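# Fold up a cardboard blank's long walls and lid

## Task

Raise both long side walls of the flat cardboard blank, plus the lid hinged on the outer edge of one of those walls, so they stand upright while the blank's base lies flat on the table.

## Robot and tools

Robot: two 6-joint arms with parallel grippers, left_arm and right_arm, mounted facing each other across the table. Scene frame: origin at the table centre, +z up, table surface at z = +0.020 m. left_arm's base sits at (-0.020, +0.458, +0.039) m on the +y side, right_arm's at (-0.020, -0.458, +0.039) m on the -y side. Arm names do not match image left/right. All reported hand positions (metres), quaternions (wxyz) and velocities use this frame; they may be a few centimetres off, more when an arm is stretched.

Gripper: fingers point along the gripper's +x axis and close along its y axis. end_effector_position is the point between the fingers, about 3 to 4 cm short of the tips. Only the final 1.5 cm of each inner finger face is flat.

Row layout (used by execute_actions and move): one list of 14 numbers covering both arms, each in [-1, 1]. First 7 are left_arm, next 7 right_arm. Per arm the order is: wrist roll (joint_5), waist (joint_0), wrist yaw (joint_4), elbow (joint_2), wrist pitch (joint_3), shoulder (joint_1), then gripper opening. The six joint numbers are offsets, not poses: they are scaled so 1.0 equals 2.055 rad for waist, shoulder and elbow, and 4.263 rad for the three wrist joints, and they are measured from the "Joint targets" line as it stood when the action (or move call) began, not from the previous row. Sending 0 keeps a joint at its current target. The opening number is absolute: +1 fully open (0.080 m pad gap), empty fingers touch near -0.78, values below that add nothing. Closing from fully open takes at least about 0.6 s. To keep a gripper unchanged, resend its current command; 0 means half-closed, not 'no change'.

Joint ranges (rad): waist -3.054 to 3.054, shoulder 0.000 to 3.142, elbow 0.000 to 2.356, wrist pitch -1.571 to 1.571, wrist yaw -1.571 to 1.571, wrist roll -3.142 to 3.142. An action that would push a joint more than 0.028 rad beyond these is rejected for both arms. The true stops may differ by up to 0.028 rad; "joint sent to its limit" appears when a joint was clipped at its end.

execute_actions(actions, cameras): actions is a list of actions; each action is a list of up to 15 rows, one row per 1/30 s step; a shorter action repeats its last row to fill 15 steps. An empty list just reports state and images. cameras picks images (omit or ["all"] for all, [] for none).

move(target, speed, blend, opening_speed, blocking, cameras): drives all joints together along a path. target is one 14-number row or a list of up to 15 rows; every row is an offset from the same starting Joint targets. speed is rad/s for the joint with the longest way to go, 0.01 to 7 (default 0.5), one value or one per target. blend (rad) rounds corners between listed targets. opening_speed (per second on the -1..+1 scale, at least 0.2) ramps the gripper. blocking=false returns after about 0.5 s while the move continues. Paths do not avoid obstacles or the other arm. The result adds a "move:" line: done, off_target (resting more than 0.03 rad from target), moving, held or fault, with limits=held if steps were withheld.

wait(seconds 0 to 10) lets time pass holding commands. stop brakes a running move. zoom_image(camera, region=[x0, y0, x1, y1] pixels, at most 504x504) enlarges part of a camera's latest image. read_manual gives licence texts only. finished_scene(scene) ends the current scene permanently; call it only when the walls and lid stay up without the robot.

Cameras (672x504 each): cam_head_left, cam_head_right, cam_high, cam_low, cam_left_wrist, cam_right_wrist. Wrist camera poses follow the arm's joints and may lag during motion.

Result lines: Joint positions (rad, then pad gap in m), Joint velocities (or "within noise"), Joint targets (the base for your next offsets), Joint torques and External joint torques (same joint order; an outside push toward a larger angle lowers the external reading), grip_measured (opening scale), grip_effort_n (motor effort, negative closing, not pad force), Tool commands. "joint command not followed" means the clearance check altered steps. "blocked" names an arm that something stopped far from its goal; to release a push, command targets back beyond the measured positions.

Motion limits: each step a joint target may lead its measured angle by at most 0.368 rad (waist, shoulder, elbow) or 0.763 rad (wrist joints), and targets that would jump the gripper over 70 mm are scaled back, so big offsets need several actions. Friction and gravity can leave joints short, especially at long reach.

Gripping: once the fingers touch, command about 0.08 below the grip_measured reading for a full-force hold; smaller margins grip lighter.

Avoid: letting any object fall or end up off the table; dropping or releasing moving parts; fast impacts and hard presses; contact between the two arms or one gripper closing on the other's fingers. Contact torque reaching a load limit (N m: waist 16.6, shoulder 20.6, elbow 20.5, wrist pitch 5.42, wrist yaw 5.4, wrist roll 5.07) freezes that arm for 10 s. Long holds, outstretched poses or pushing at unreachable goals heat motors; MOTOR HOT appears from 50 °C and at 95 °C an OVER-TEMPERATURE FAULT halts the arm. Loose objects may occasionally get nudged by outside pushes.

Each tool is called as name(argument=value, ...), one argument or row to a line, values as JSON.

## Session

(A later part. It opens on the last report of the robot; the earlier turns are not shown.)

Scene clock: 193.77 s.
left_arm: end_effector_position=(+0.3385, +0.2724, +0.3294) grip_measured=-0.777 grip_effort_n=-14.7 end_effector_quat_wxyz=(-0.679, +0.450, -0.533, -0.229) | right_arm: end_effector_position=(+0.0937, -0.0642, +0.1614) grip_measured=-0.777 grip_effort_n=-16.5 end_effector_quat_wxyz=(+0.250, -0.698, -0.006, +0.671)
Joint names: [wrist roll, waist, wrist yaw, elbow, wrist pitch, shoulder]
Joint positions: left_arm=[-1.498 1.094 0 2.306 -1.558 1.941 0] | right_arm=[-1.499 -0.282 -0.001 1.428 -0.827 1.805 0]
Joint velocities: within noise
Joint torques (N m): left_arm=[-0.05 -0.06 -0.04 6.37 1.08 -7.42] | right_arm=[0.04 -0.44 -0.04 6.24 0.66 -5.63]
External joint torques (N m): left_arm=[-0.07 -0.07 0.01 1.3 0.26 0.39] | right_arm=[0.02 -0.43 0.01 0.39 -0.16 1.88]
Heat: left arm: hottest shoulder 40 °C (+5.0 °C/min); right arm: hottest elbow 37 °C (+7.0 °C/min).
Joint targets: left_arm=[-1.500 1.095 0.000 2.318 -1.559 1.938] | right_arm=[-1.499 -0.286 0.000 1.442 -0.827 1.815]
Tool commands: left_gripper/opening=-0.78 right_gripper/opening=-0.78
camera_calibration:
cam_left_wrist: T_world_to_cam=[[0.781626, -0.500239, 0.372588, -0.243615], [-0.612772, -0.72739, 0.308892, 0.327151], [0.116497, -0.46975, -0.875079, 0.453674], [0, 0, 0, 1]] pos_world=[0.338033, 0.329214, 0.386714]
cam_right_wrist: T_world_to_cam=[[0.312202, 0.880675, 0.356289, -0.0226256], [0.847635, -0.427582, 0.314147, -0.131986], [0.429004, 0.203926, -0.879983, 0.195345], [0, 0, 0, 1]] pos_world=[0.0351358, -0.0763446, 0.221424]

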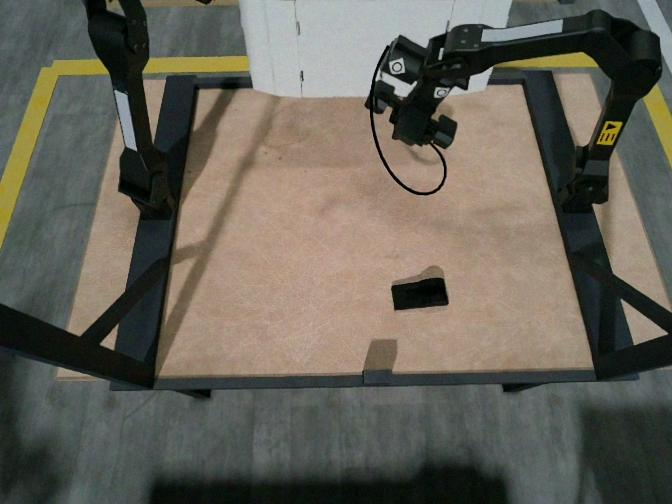

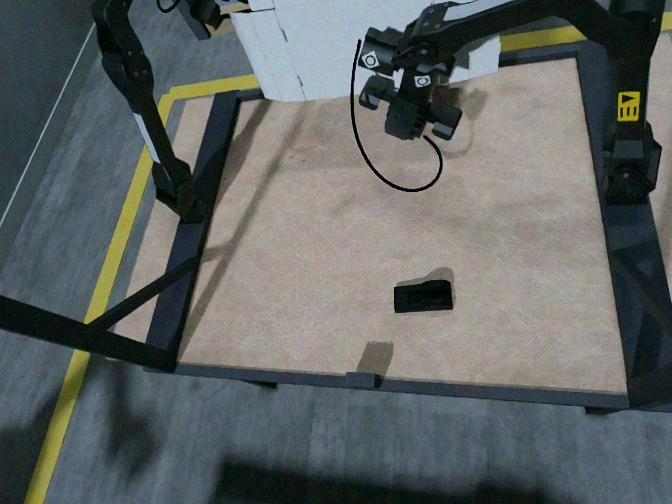

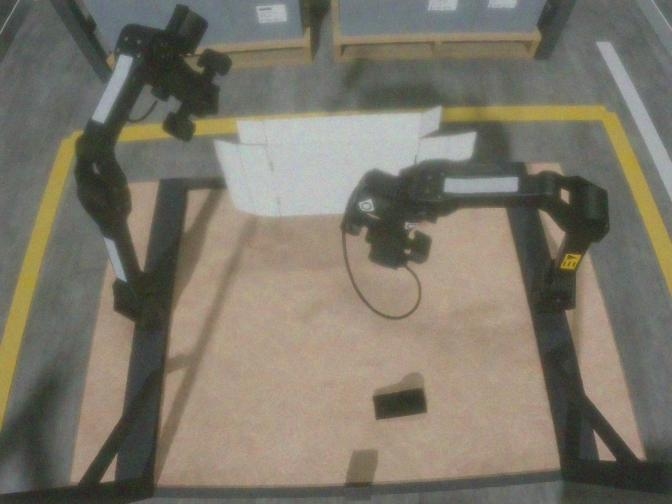

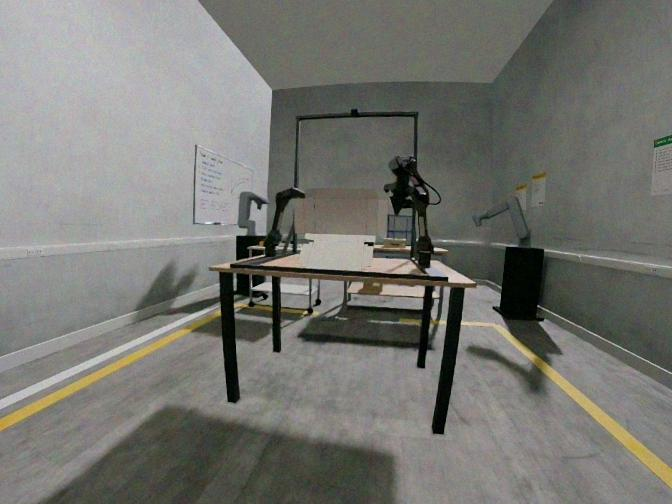

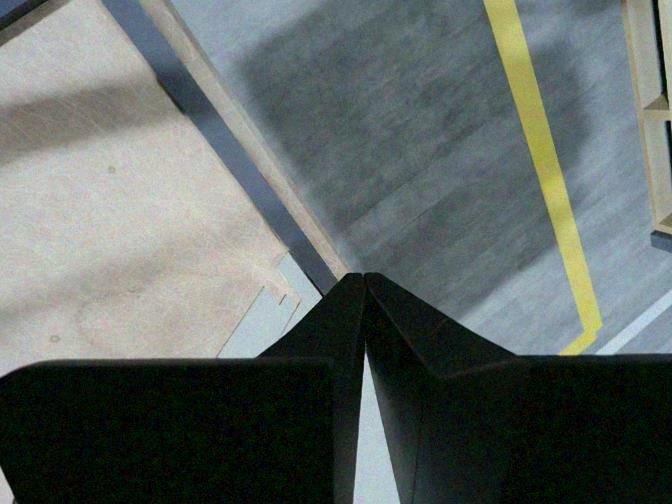

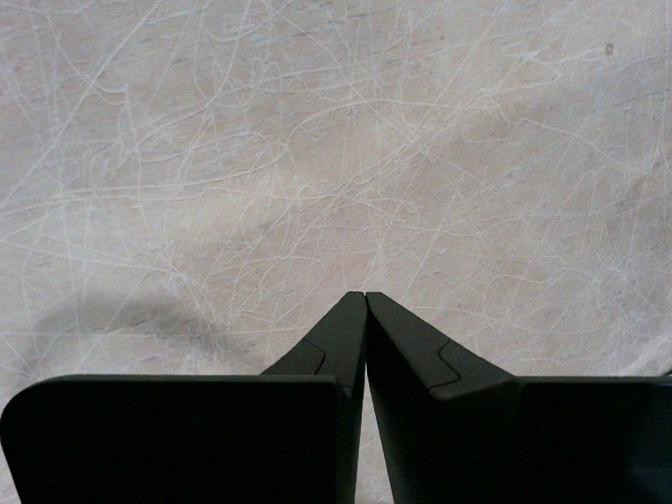

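move(
  target=[
    [0,0,0,0,0,0,-0.78,0,0.0564,0,-0.0258,0.0023,-0.0205,-0.78],
    [0,0,0,0,0,0,-0.78,0,0.1747,0,-0.036,0.003,-0.029,-0.78],
    [0,0,0,0,0,0,-0.78,0,0.31,0,-0.01,0.003,-0.01,-0.78],
  ],
  speed=0.2,
)

zoom_image(
  camera="cam_low",
  region=[280, 180, 400, 280],
)

zoom_image(
  camera="cam_head_right",
  region=[220, 20, 520, 220],
)

Scene clock: 209.40 s.
left_arm: end_effector_position=(+0.3385, +0.2724, +0.3294) grip_measured=-0.777 grip_effort_n=-14.7 end_effector_quat_wxyz=(-0.679, +0.450, -0.533, -0.229) | right_arm: end_effector_position=(-0.1596, -0.0763, +0.1630) grip_measured=-0.777 grip_effort_n=-16.5 end_effector_quat_wxyz=(-0.032, +0.660, +0.226, -0.716)
Joint names: [wrist roll, waist, wrist yaw, elbow, wrist pitch, shoulder]
Joint positions: left_arm=[-1.498 1.094 0 2.306 -1.558 1.941 0] | right_arm=[-1.499 0.351 -0.001 1.407 -0.817 1.784 0]
Joint velocities: within noise
Joint torques (N m): left_arm=[-0.06 -0.08 -0.02 6.16 1.11 -7.33] | right_arm=[0.04 0.04 -0.06 6.35 0.83 -5.5]
External joint torques (N m): left_arm=[-0.08 -0.13 0.03 1.07 0.23 0.42] | right_arm=[0.02 0 -0.01 0.51 0 1.85]
Heat: left arm: hottest shoulder 40 °C (+3.0 °C/min); right arm: hottest elbow 37 °C (+3.0 °C/min).
Joint targets: left_arm=[-1.500 1.095 0.000 2.318 -1.559 1.938] | right_arm=[-1.499 0.351 0.000 1.422 -0.814 1.794]
move: done
camera_calibration:
cam_left_wrist: T_world_to_cam=[[0.781626, -0.500239, 0.372588, -0.243615], [-0.612772, -0.72739, 0.308892, 0.327151], [0.116497, -0.46975, -0.875079, 0.453674], [0, 0, 0, 1]] pos_world=[0.338033, 0.329214, 0.386714]
cam_right_wrist: T_world_to_cam=[[-0.267615, 0.891792, 0.364813, -0.0265782], [0.937433, 0.153467, 0.312517, 0.13592], [0.222714, 0.425622, -0.877066, 0.29142], [0, 0, 0, 1]] pos_world=[-0.199432, -0.121192, 0.222814]

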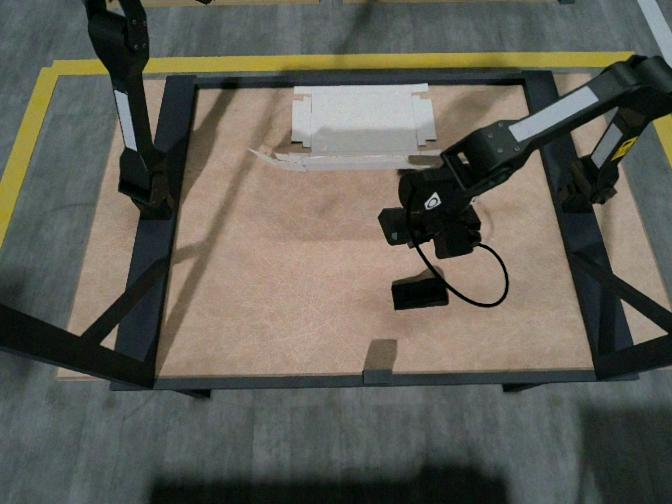

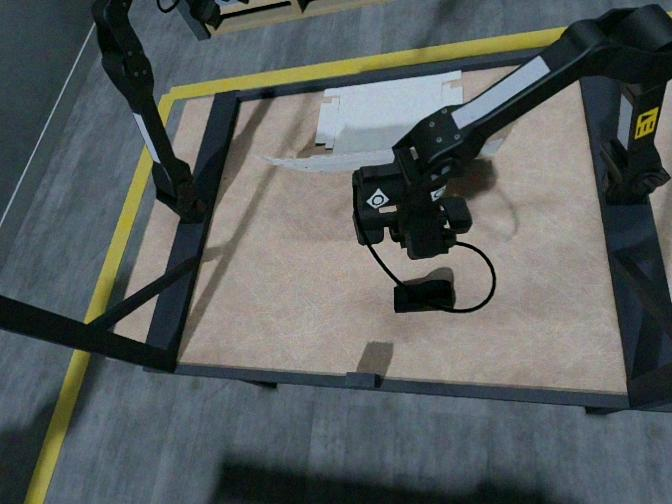

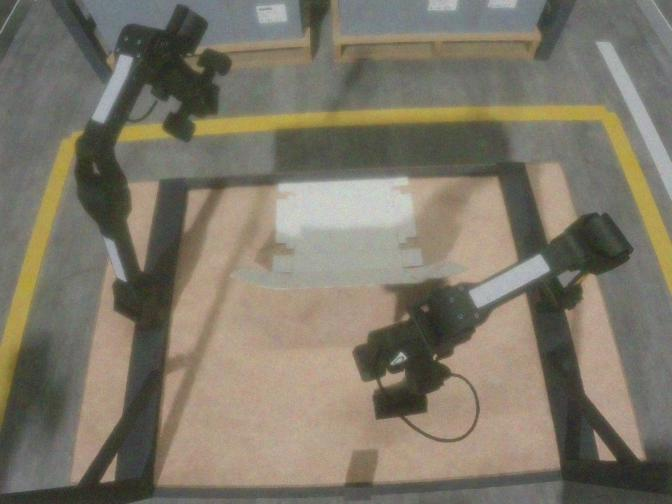

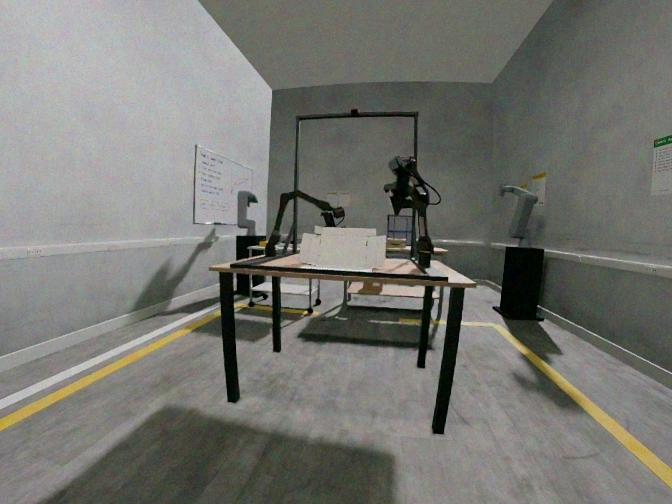

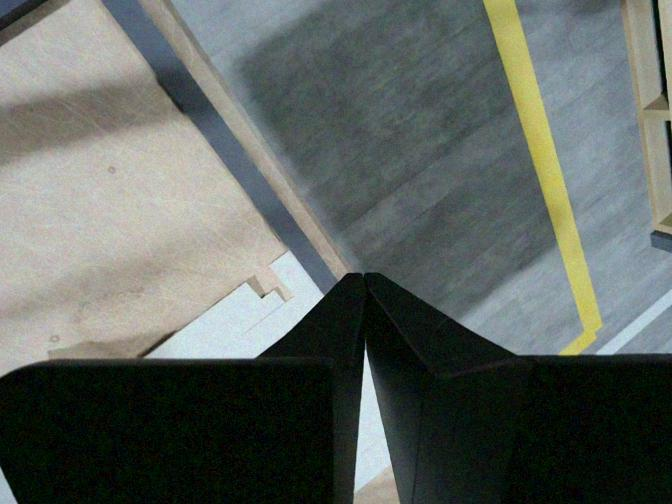

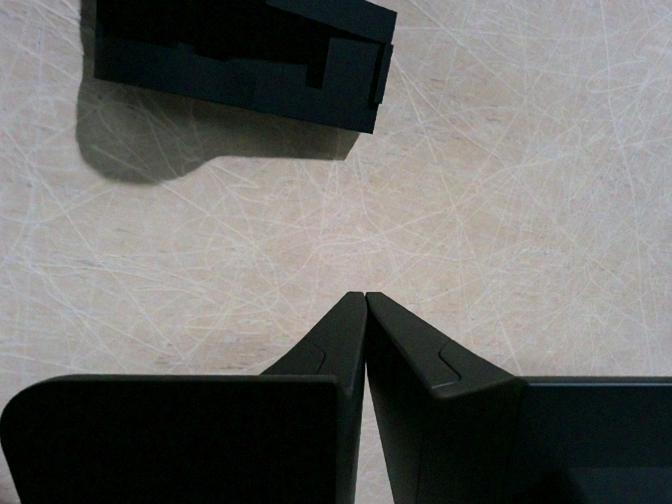

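Scaled by 4.200 from the camera's 672x504 image, which has a finer 960x720 frame.

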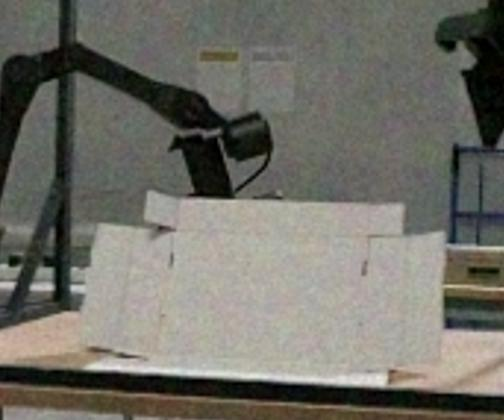

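Scaled by 1.680 from the camera's 672x504 image, which has a finer 960x720 frame.

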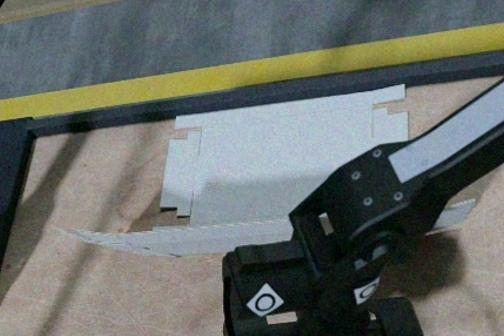

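move(
  target=[
    [0,-0.3723,0,-0.2965,0.1422,0.0087,-0.78,0,0,0,0,0,0,-0.78],
    [0,-0.3723,0,-0.4745,0.2593,0.0737,-0.78,0,0,0,0,0,0,-0.78],
  ],
  speed=[0.5, 0.25],
)

zoom_image(
  camera="cam_head_left",
  region=[220, 40, 520, 240],
)

zoom_image(
  camera="cam_low",
  region=[280, 180, 400, 280],
)

Scene clock: 225.57 s.
left_arm: end_effector_position=(+0.1283, +0.0215, +0.0650) grip_measured=-0.777 grip_effort_n=-14.7 end_effector_quat_wxyz=(-0.715, +0.233, -0.657, +0.057) | right_arm: end_effector_position=(-0.1596, -0.0763, +0.1630) grip_measured=-0.777 grip_effort_n=-17.0 end_effector_quat_wxyz=(-0.032, +0.660, +0.226, -0.716)
Joint names: [wrist roll, waist, wrist yaw, elbow, wrist pitch, shoulder]
Joint positions: left_arm=[-1.498 0.328 0.001 1.369 -0.455 2.064 0] | right_arm=[-1.499 0.351 -0.001 1.407 -0.817 1.784 0]
Joint velocities: within noise
Joint torques (N m): left_arm=[-0.06 0.22 -0.09 2.9 1.35 -5.31] | right_arm=[0.04 -0.05 -0.05 6.34 0.83 -5.55]
External joint torques (N m): left_arm=[-0.08 0.16 -0.04 -2.69 0.43 3.74] | right_arm=[0.02 -0.06 0 0.59 0.02 1.68]
Heat: left arm: hottest shoulder 40 °C (+2.0 °C/min); right arm: hottest elbow 38 °C (+2.0 °C/min).
Joint targets: left_arm=[-1.500 0.330 -0.001 1.342 -0.453 2.089] | right_arm=[-1.499 0.351 0.000 1.422 -0.814 1.794]
move: done
camera_calibration:
cam_left_wrist: T_world_to_cam=[[0.211179, -0.886622, 0.411467, -0.0273942], [-0.949781, -0.0866875, 0.300669, 0.127538], [-0.23091, -0.454298, -0.860403, 0.172169], [0, 0, 0, 1]] pos_world=[0.166674, 0.0649837, 0.12106]
cam_right_wrist: T_world_to_cam=[[-0.267615, 0.891792, 0.364813, -0.0265782], [0.937433, 0.153467, 0.312517, 0.13592], [0.222714, 0.425622, -0.877066, 0.29142], [0, 0, 0, 1]] pos_world=[-0.199432, -0.121192, 0.222814]

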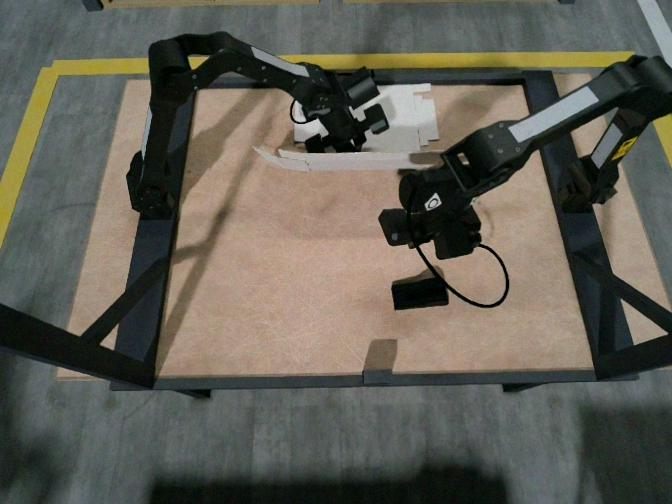

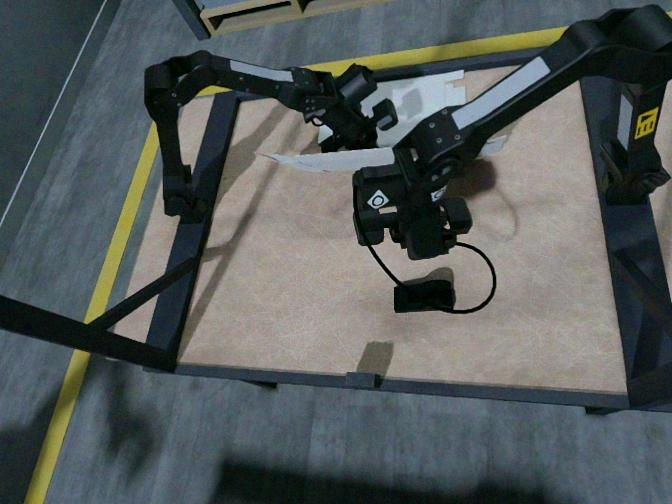

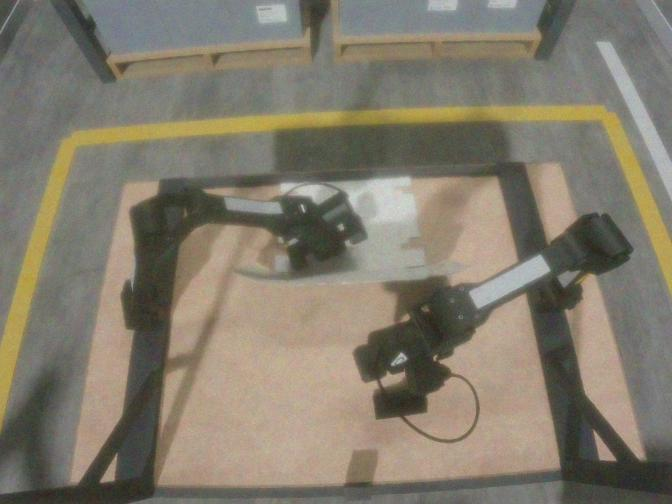

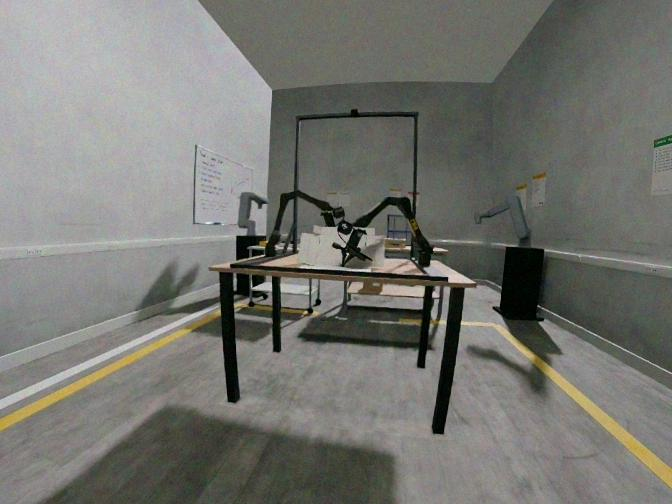

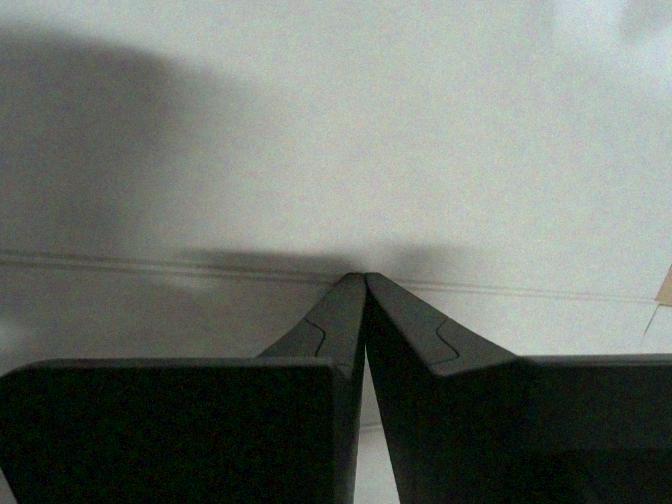

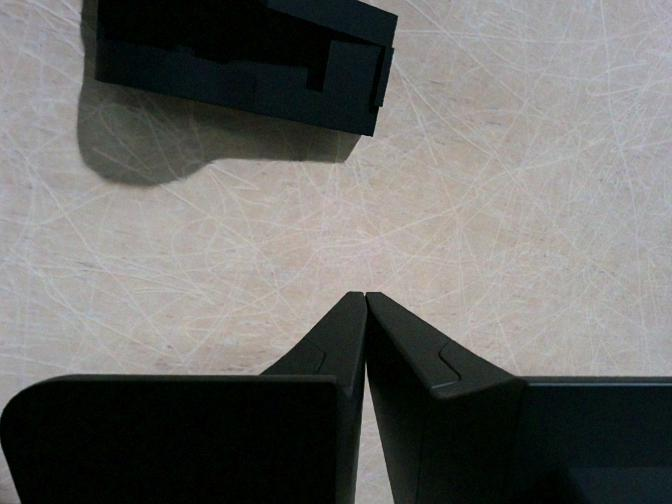

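Scaled by 1.680 from the camera's 672x504 image, which has a finer 960x720 frame.

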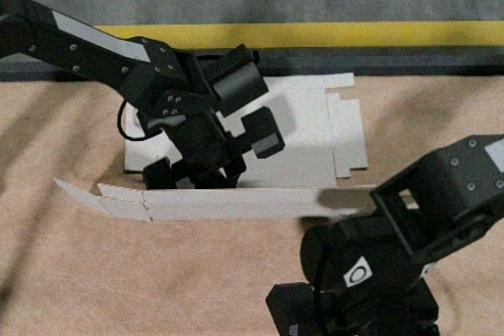

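Scaled by 4.200 from the camera's 672x504 image, which has a finer 960x720 frame.

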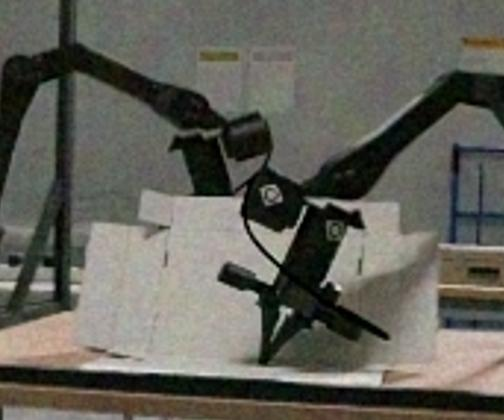

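move(
  target=[
    [0,0,0,0,0,0,-0.78,0,-0.1353,0,0.0075,-0.0183,-0.0236,-0.78],
    [0,0,0,0,0,0,-0.78,0,-0.2535,0,0.0183,-0.0191,-0.0145,-0.78],
    [0,0,0,0,0,0,-0.78,0,-0.295,0,0.0375,-0.0208,0.0002,-0.78],
  ],
  speed=[0.3, 0.15, 0.1],
)

zoom_image(
  camera="cam_head_left",
  region=[220, 10, 520, 210],
)

zoom_image(
  camera="cam_low",
  region=[280, 180, 400, 280],
)

Scene clock: 239.70 s.
left_arm: end_effector_position=(+0.1349, +0.0222, +0.0656) grip_measured=-0.777 grip_effort_n=-13.7 end_effector_quat_wxyz=(-0.708, +0.242, -0.661, +0.055) | right_arm: end_effector_position=(+0.0489, -0.0624, +0.1790) grip_measured=-0.777 grip_effort_n=-16.5 end_effector_quat_wxyz=(+0.201, -0.688, -0.045, +0.696)
Joint names: [wrist roll, waist, wrist yaw, elbow, wrist pitch, shoulder]
Joint positions: left_arm=[-1.498 0.349 0.023 1.368 -0.447 2.064 0] | right_arm=[-1.526 -0.187 -0.037 1.473 -0.915 1.78 0]
Joint velocities: within noise
Joint torques (N m): left_arm=[-0.08 -2.09 -0.8 3.06 0.82 -5.61] | right_arm=[0.92 -5.56 1.36 7.38 1.39 -5.03]
External joint torques (N m): left_arm=[-0.1 -2.08 -0.77 -2.48 -0.09 3.44] | right_arm=[0.91 -5.55 1.43 1.52 0.6 2.31]
Heat: left arm: hottest shoulder 38 °C (-1.0 °C/min); right arm: hottest elbow 38 °C (+2.0 °C/min).
Joint targets: left_arm=[-1.500 0.329 -0.001 1.342 -0.453 2.089] | right_arm=[-1.499 -0.255 0.000 1.498 -0.903 1.794]
move: off_target (right_arm); right_arm: the waist is farthest, 0.069 rad from its target
camera_calibration:
cam_left_wrist: T_world_to_cam=[[0.228893, -0.878151, 0.420069, -0.0314624], [-0.943711, -0.0943252, 0.317037, 0.131981], [-0.238783, -0.468991, -0.850311, 0.175304], [0, 0, 0, 1]] pos_world=[0.173613, 0.0670362, 0.120436]
cam_right_wrist: T_world_to_cam=[[0.202504, 0.918915, 0.338509, -0.00551155], [0.905147, -0.307569, 0.293445, -0.090469], [0.373766, 0.246976, -0.894037, 0.237512], [0, 0, 0, 1]] pos_world=[-0.0057698, -0.0814205, 0.240757]

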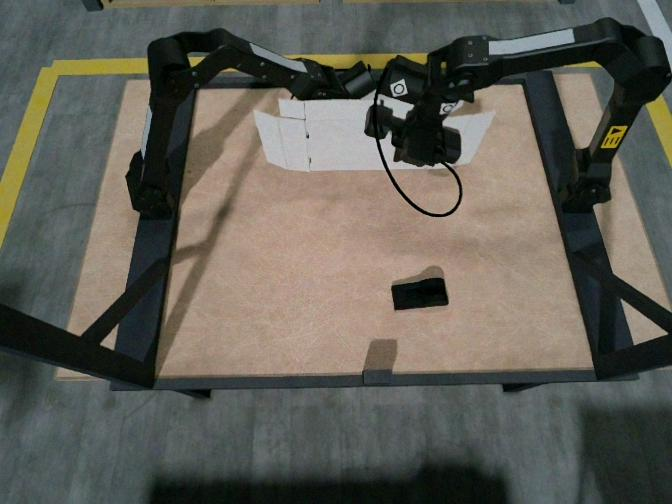

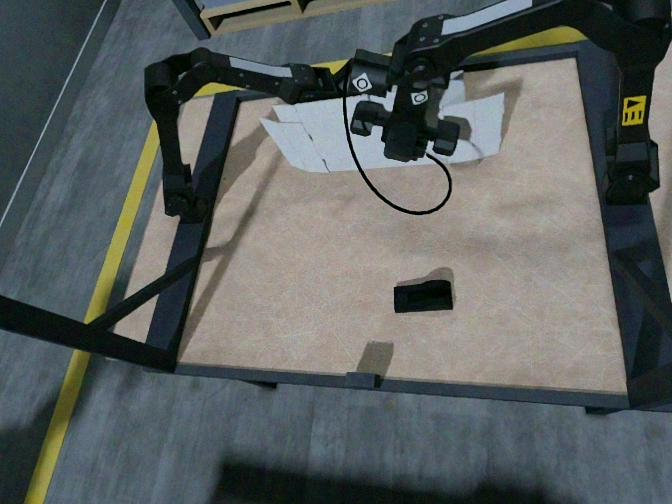

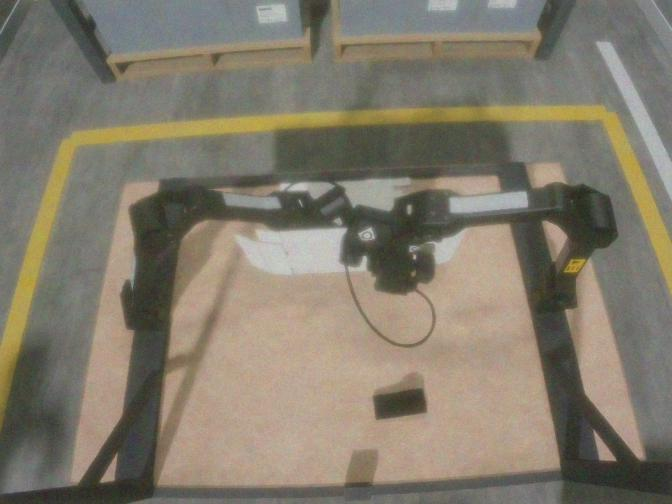

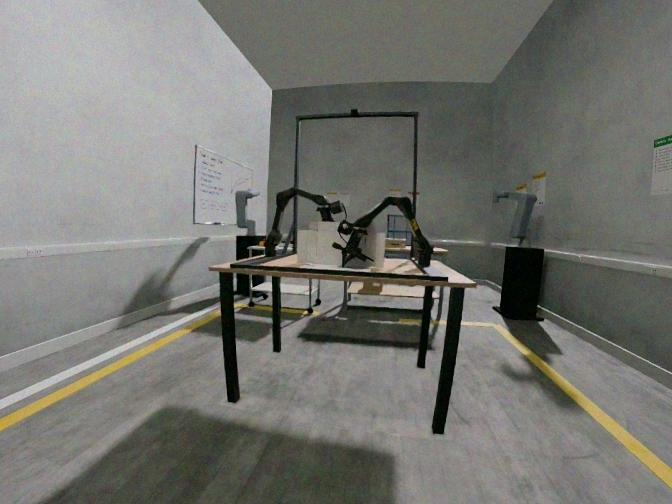

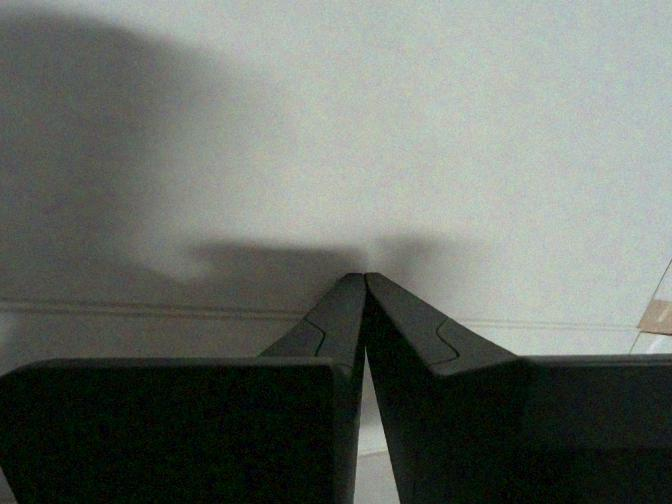

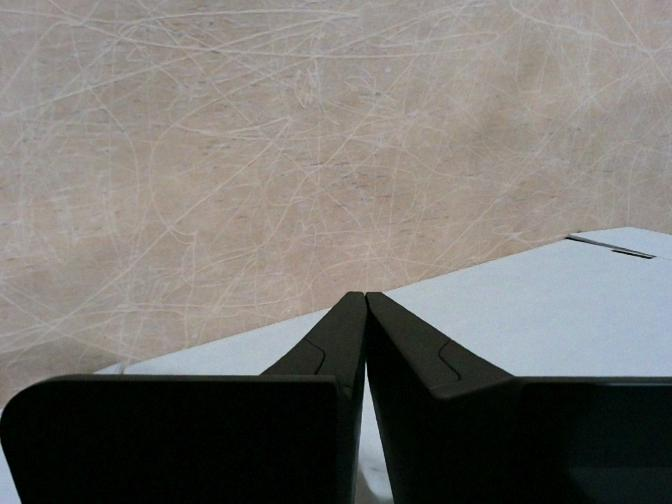

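Scaled by 1.680 from the camera's 672x504 image, which has a finer 960x720 frame.

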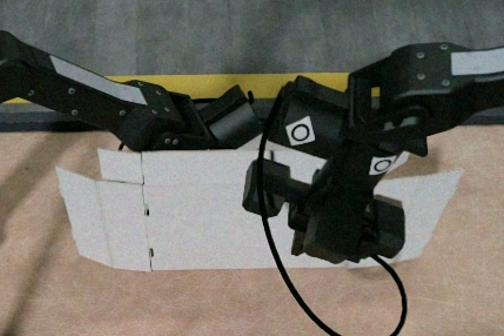

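Scaled by 4.200 from the camera's 672x504 image, which has a finer 960x720 frame.

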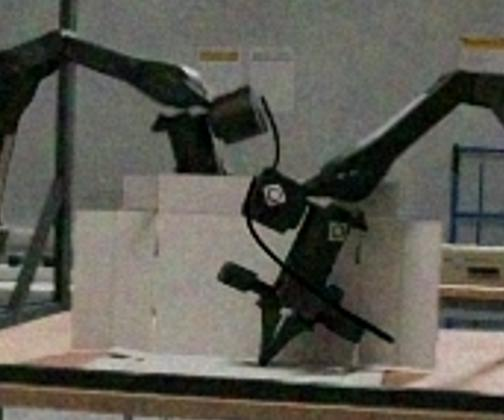

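move(
  target=[
    [0,0,0,0.04,-0.026,-0.015,-0.78,0,0.03,0,0,0,0,-0.78],
    [0,0.13,0,0.05,-0.03,-0.02,-0.78,0,0.07,0,-0.02,0,-0.01,-0.78],
    [0,0.26,0,0.3,-0.2,-0.09,-0.78,0,0.23,0,-0.03,0,-0.02,-0.78],
  ],
  speed=[0.25, 0.3, 0.5],
)

zoom_image(
  camera="cam_head_left",
  region=[220, 10, 520, 210],
)

zoom_image(
  camera="cam_low",
  region=[280, 180, 400, 280],
)

Scene clock: 261.03 s.
left_arm: end_effector_position=(+0.2959, +0.1874, +0.2507) grip_measured=-0.778 grip_effort_n=-11.9 end_effector_quat_wxyz=(-0.692, +0.364, -0.599, -0.175) | right_arm: end_effector_position=(-0.1055, -0.0703, +0.1726) grip_measured=-0.777 grip_effort_n=-16.5 end_effector_quat_wxyz=(-0.066, +0.678, +0.169, -0.712)
Joint names: [wrist roll, waist, wrist yaw, elbow, wrist pitch, shoulder]
Joint positions: left_arm=[-1.498 0.864 0.002 1.945 -1.305 1.913 0] | right_arm=[-1.503 0.217 0 1.443 -0.903 1.773 0]
Joint velocities: within noise
Joint torques (N m): left_arm=[-0.05 -0.09 -0.09 6.74 0.9 -8.33] | right_arm=[0.16 0.06 -0.06 4.23 0.63 -8.44]
External joint torques (N m): left_arm=[-0.07 -0.09 -0.05 1.05 0.15 -0.18] | right_arm=[0.14 -0.08 0 -1.59 -0.13 -1.13]
Heat: left arm: hottest shoulder 37 °C (-3.0 °C/min); right arm: hottest elbow 40 °C (+2.0 °C/min).
Joint targets: left_arm=[-1.500 0.864 0.000 1.959 -1.306 1.904] | right_arm=[-1.499 0.218 0.000 1.437 -0.903 1.753]
move: done
camera_calibration:
cam_left_wrist: T_world_to_cam=[[0.667509, -0.682213, 0.298358, -0.13694], [-0.743008, -0.584063, 0.326818, 0.270686], [-0.0486993, -0.439836, -0.896757, 0.398552], [0, 0, 0, 1]] pos_world=[0.31194, 0.239973, 0.309796]
cam_right_wrist: T_world_to_cam=[[-0.152438, 0.932139, 0.32845, 0.000348994], [0.946328, 0.0418303, 0.320489, 0.0730921], [0.285001, 0.359676, -0.888486, 0.28914], [0, 0, 0, 1]] pos_world=[-0.151521, -0.107379, 0.233357]

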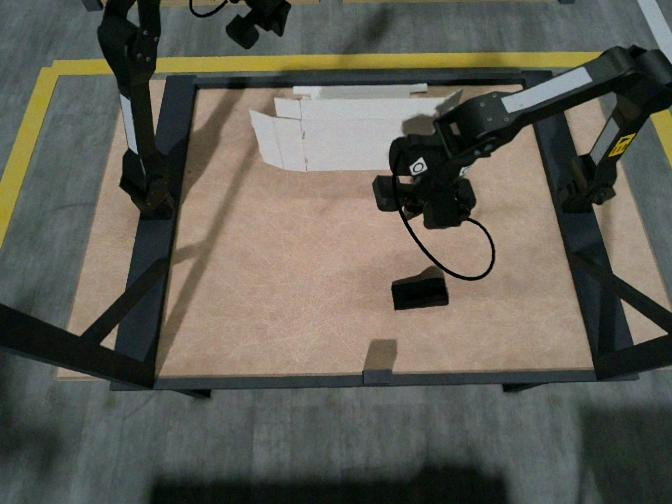

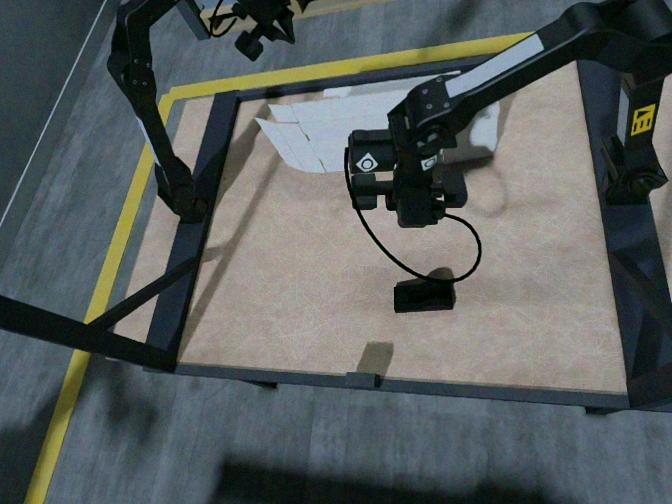

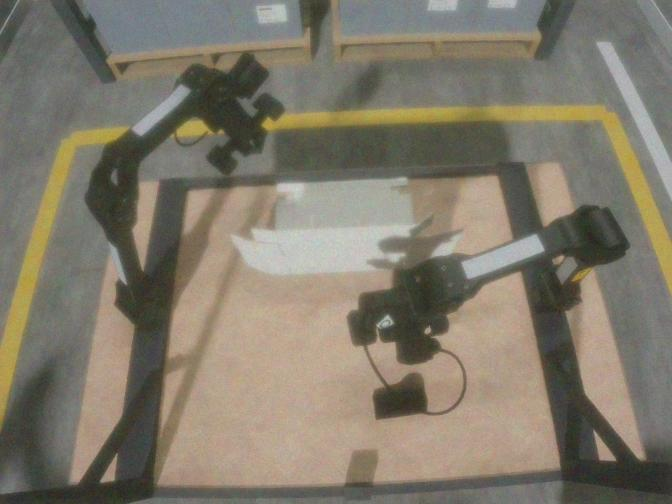

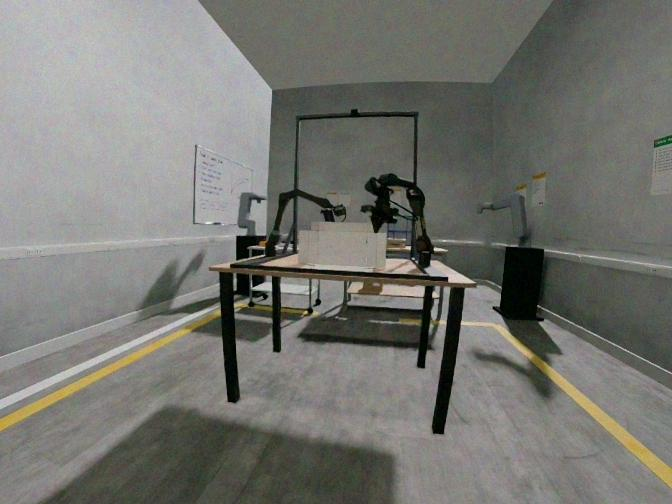

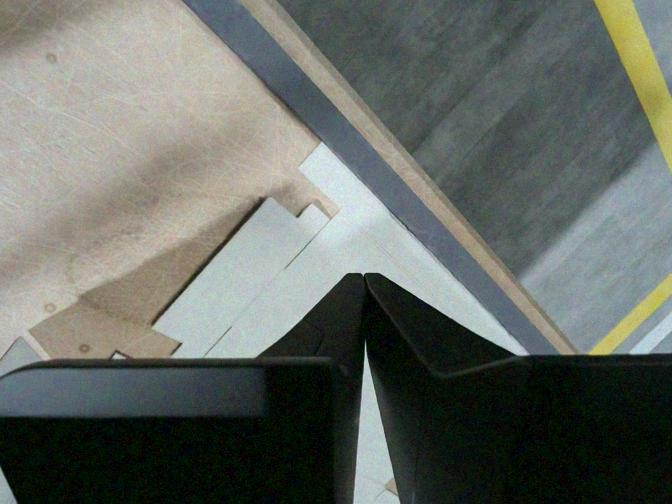

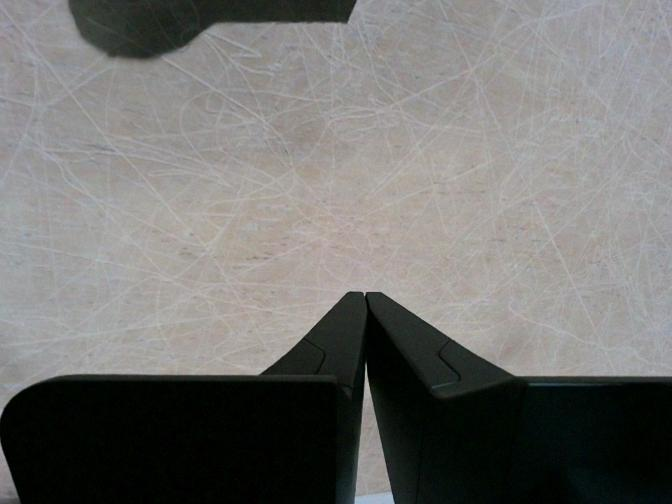

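Scaled by 1.680 from the camera's 672x504 image, which has a finer 960x720 frame.

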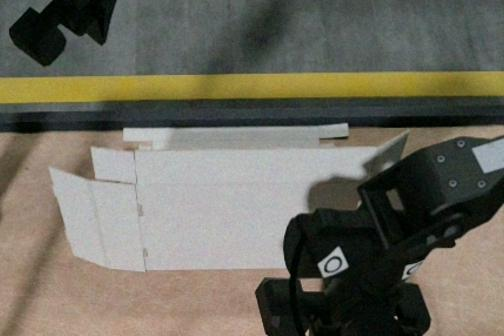

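Scaled by 4.200 from the camera's 672x504 image, which has a finer 960x720 frame.

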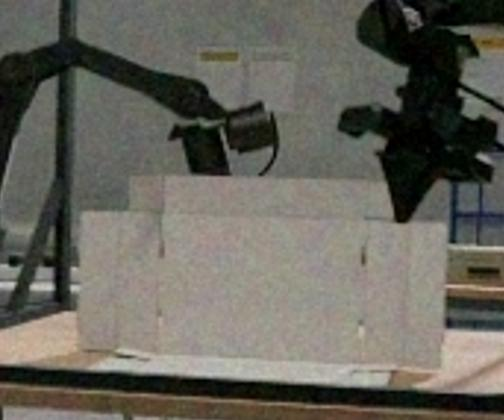

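move(
  target=[
    [0,0,0,0,0,0,-0.78,0.3,0.1129,0,0.399,-0.1466,0.0857,1],
    [0,0,0,0,0,0,-0.78,0.3,-0.206,0,0.399,-0.1466,0.0857,1],
  ],
  speed=[0.8, 0.4],
  opening_speed=1.5,
)

zoom_image(
  camera="cam_head_left",
  region=[220, 10, 520, 210],
)

zoom_image(
  camera="cam_low",
  region=[280, 180, 400, 280],
)

Scene clock: 296.30 s.
left_arm: end_effector_position=(+0.2959, +0.1874, +0.2507) grip_measured=-0.778 grip_effort_n=-11.9 end_effector_quat_wxyz=(-0.692, +0.364, -0.599, -0.175) | right_arm: end_effector_position=(+0.0621, -0.0641, +0.3213) grip_measured=+0.992 grip_effort_n=17.9 end_effector_quat_wxyz=(+0.595, -0.427, +0.379, +0.565)
Joint names: [wrist roll, waist, wrist yaw, elbow, wrist pitch, shoulder]
Joint positions: left_arm=[-1.498 0.864 0.002 1.945 -1.305 1.913 0] | right_arm=[-0.225 -0.205 0.001 2.243 -1.528 1.921 0.08]
Joint velocities: within noise
Joint torques (N m): left_arm=[-0.05 -0.29 -0.15 7.02 0.93 -8.21] | right_arm=[0.15 -0.06 -0.06 5.67 0.7 -5.91]
External joint torques (N m): left_arm=[-0.06 -0.31 -0.1 1.36 0.2 -0.07] | right_arm=[0.15 -0.07 -0.05 0.63 -0.15 1.54]
Heat: left arm: hottest shoulder 40 °C (+2.0 °C/min); right arm: hottest shoulder 39 °C (+6.1 °C/min).
Joint targets: left_arm=[-1.500 0.864 0.000 1.959 -1.306 1.904] | right_arm=[-0.220 -0.206 0.000 2.257 -1.528 1.929]
move: done
camera_calibration:
cam_left_wrist: T_world_to_cam=[[0.667509, -0.682213, 0.298358, -0.13694], [-0.743008, -0.584063, 0.326818, 0.270686], [-0.0486993, -0.439836, -0.896757, 0.398552], [0, 0, 0, 1]] pos_world=[0.31194, 0.239973, 0.309796]
cam_right_wrist: T_world_to_cam=[[0.996259, 0.0203583, 0.0839838, -0.07997], [0.0196408, -0.999763, 0.00936075, -0.0427255], [0.0841545, -0.00767622, -0.996423, 0.394785], [0, 0, 0, 1]] pos_world=[0.0472871, -0.0380569, 0.400489]

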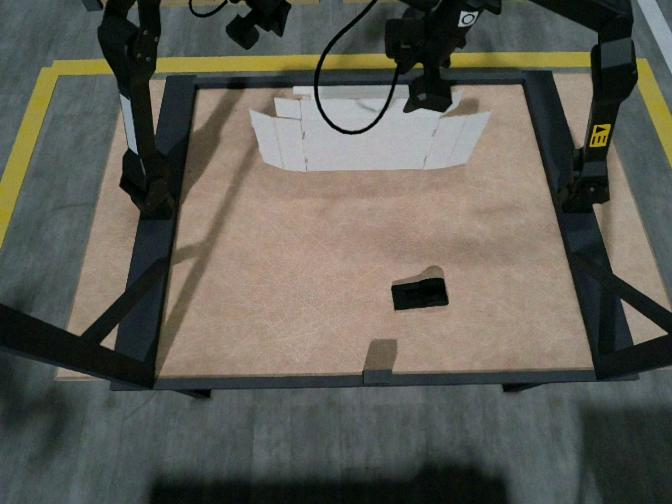

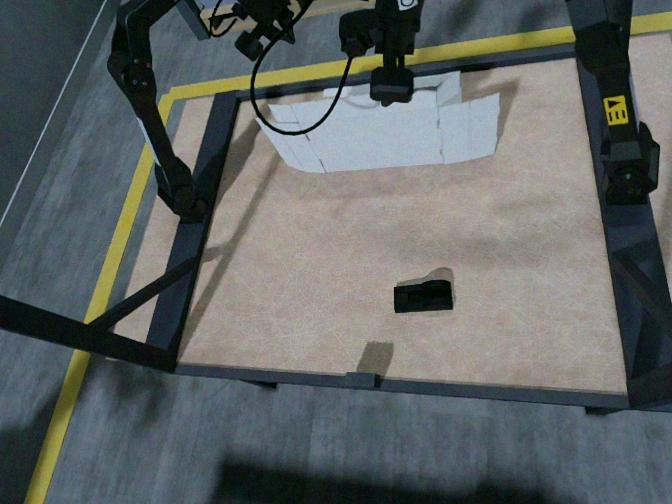

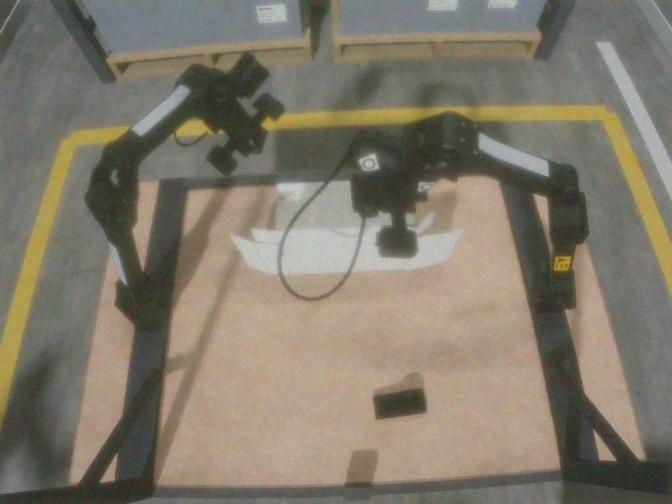

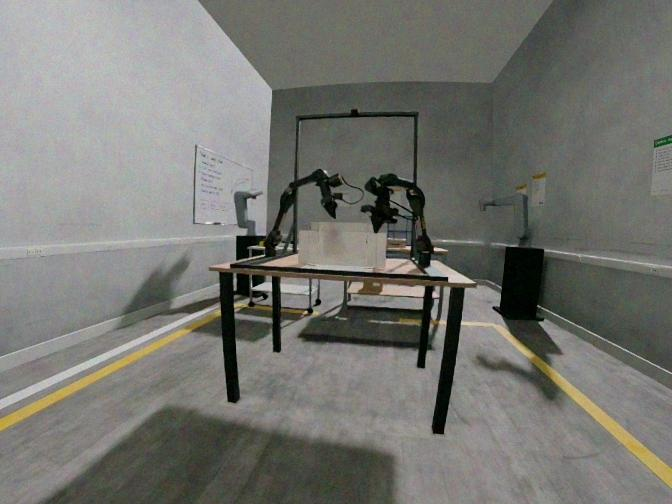

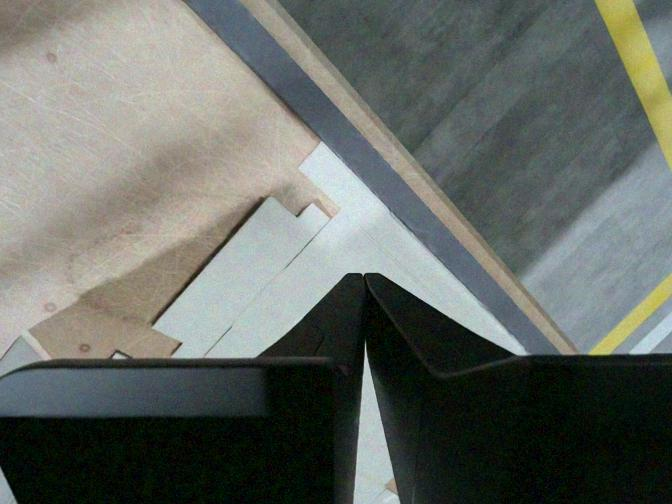

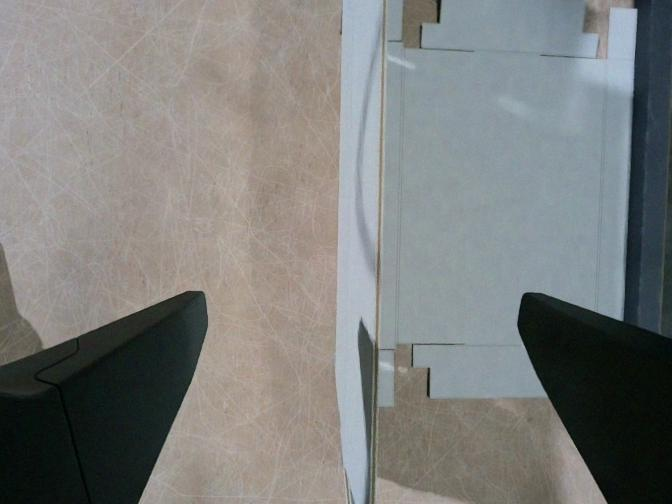

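Scaled by 1.680 from the camera's 672x504 image, which has a finer 960x720 frame.

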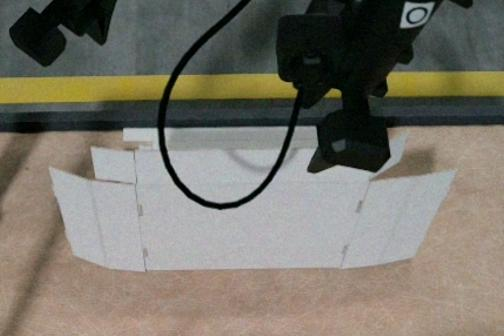

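Scaled by 4.200 from the camera's 672x504 image, which has a finer 960x720 frame.

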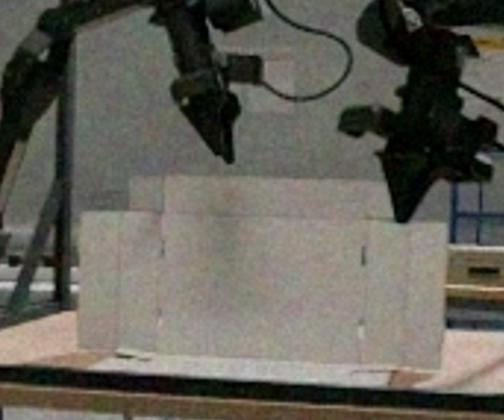

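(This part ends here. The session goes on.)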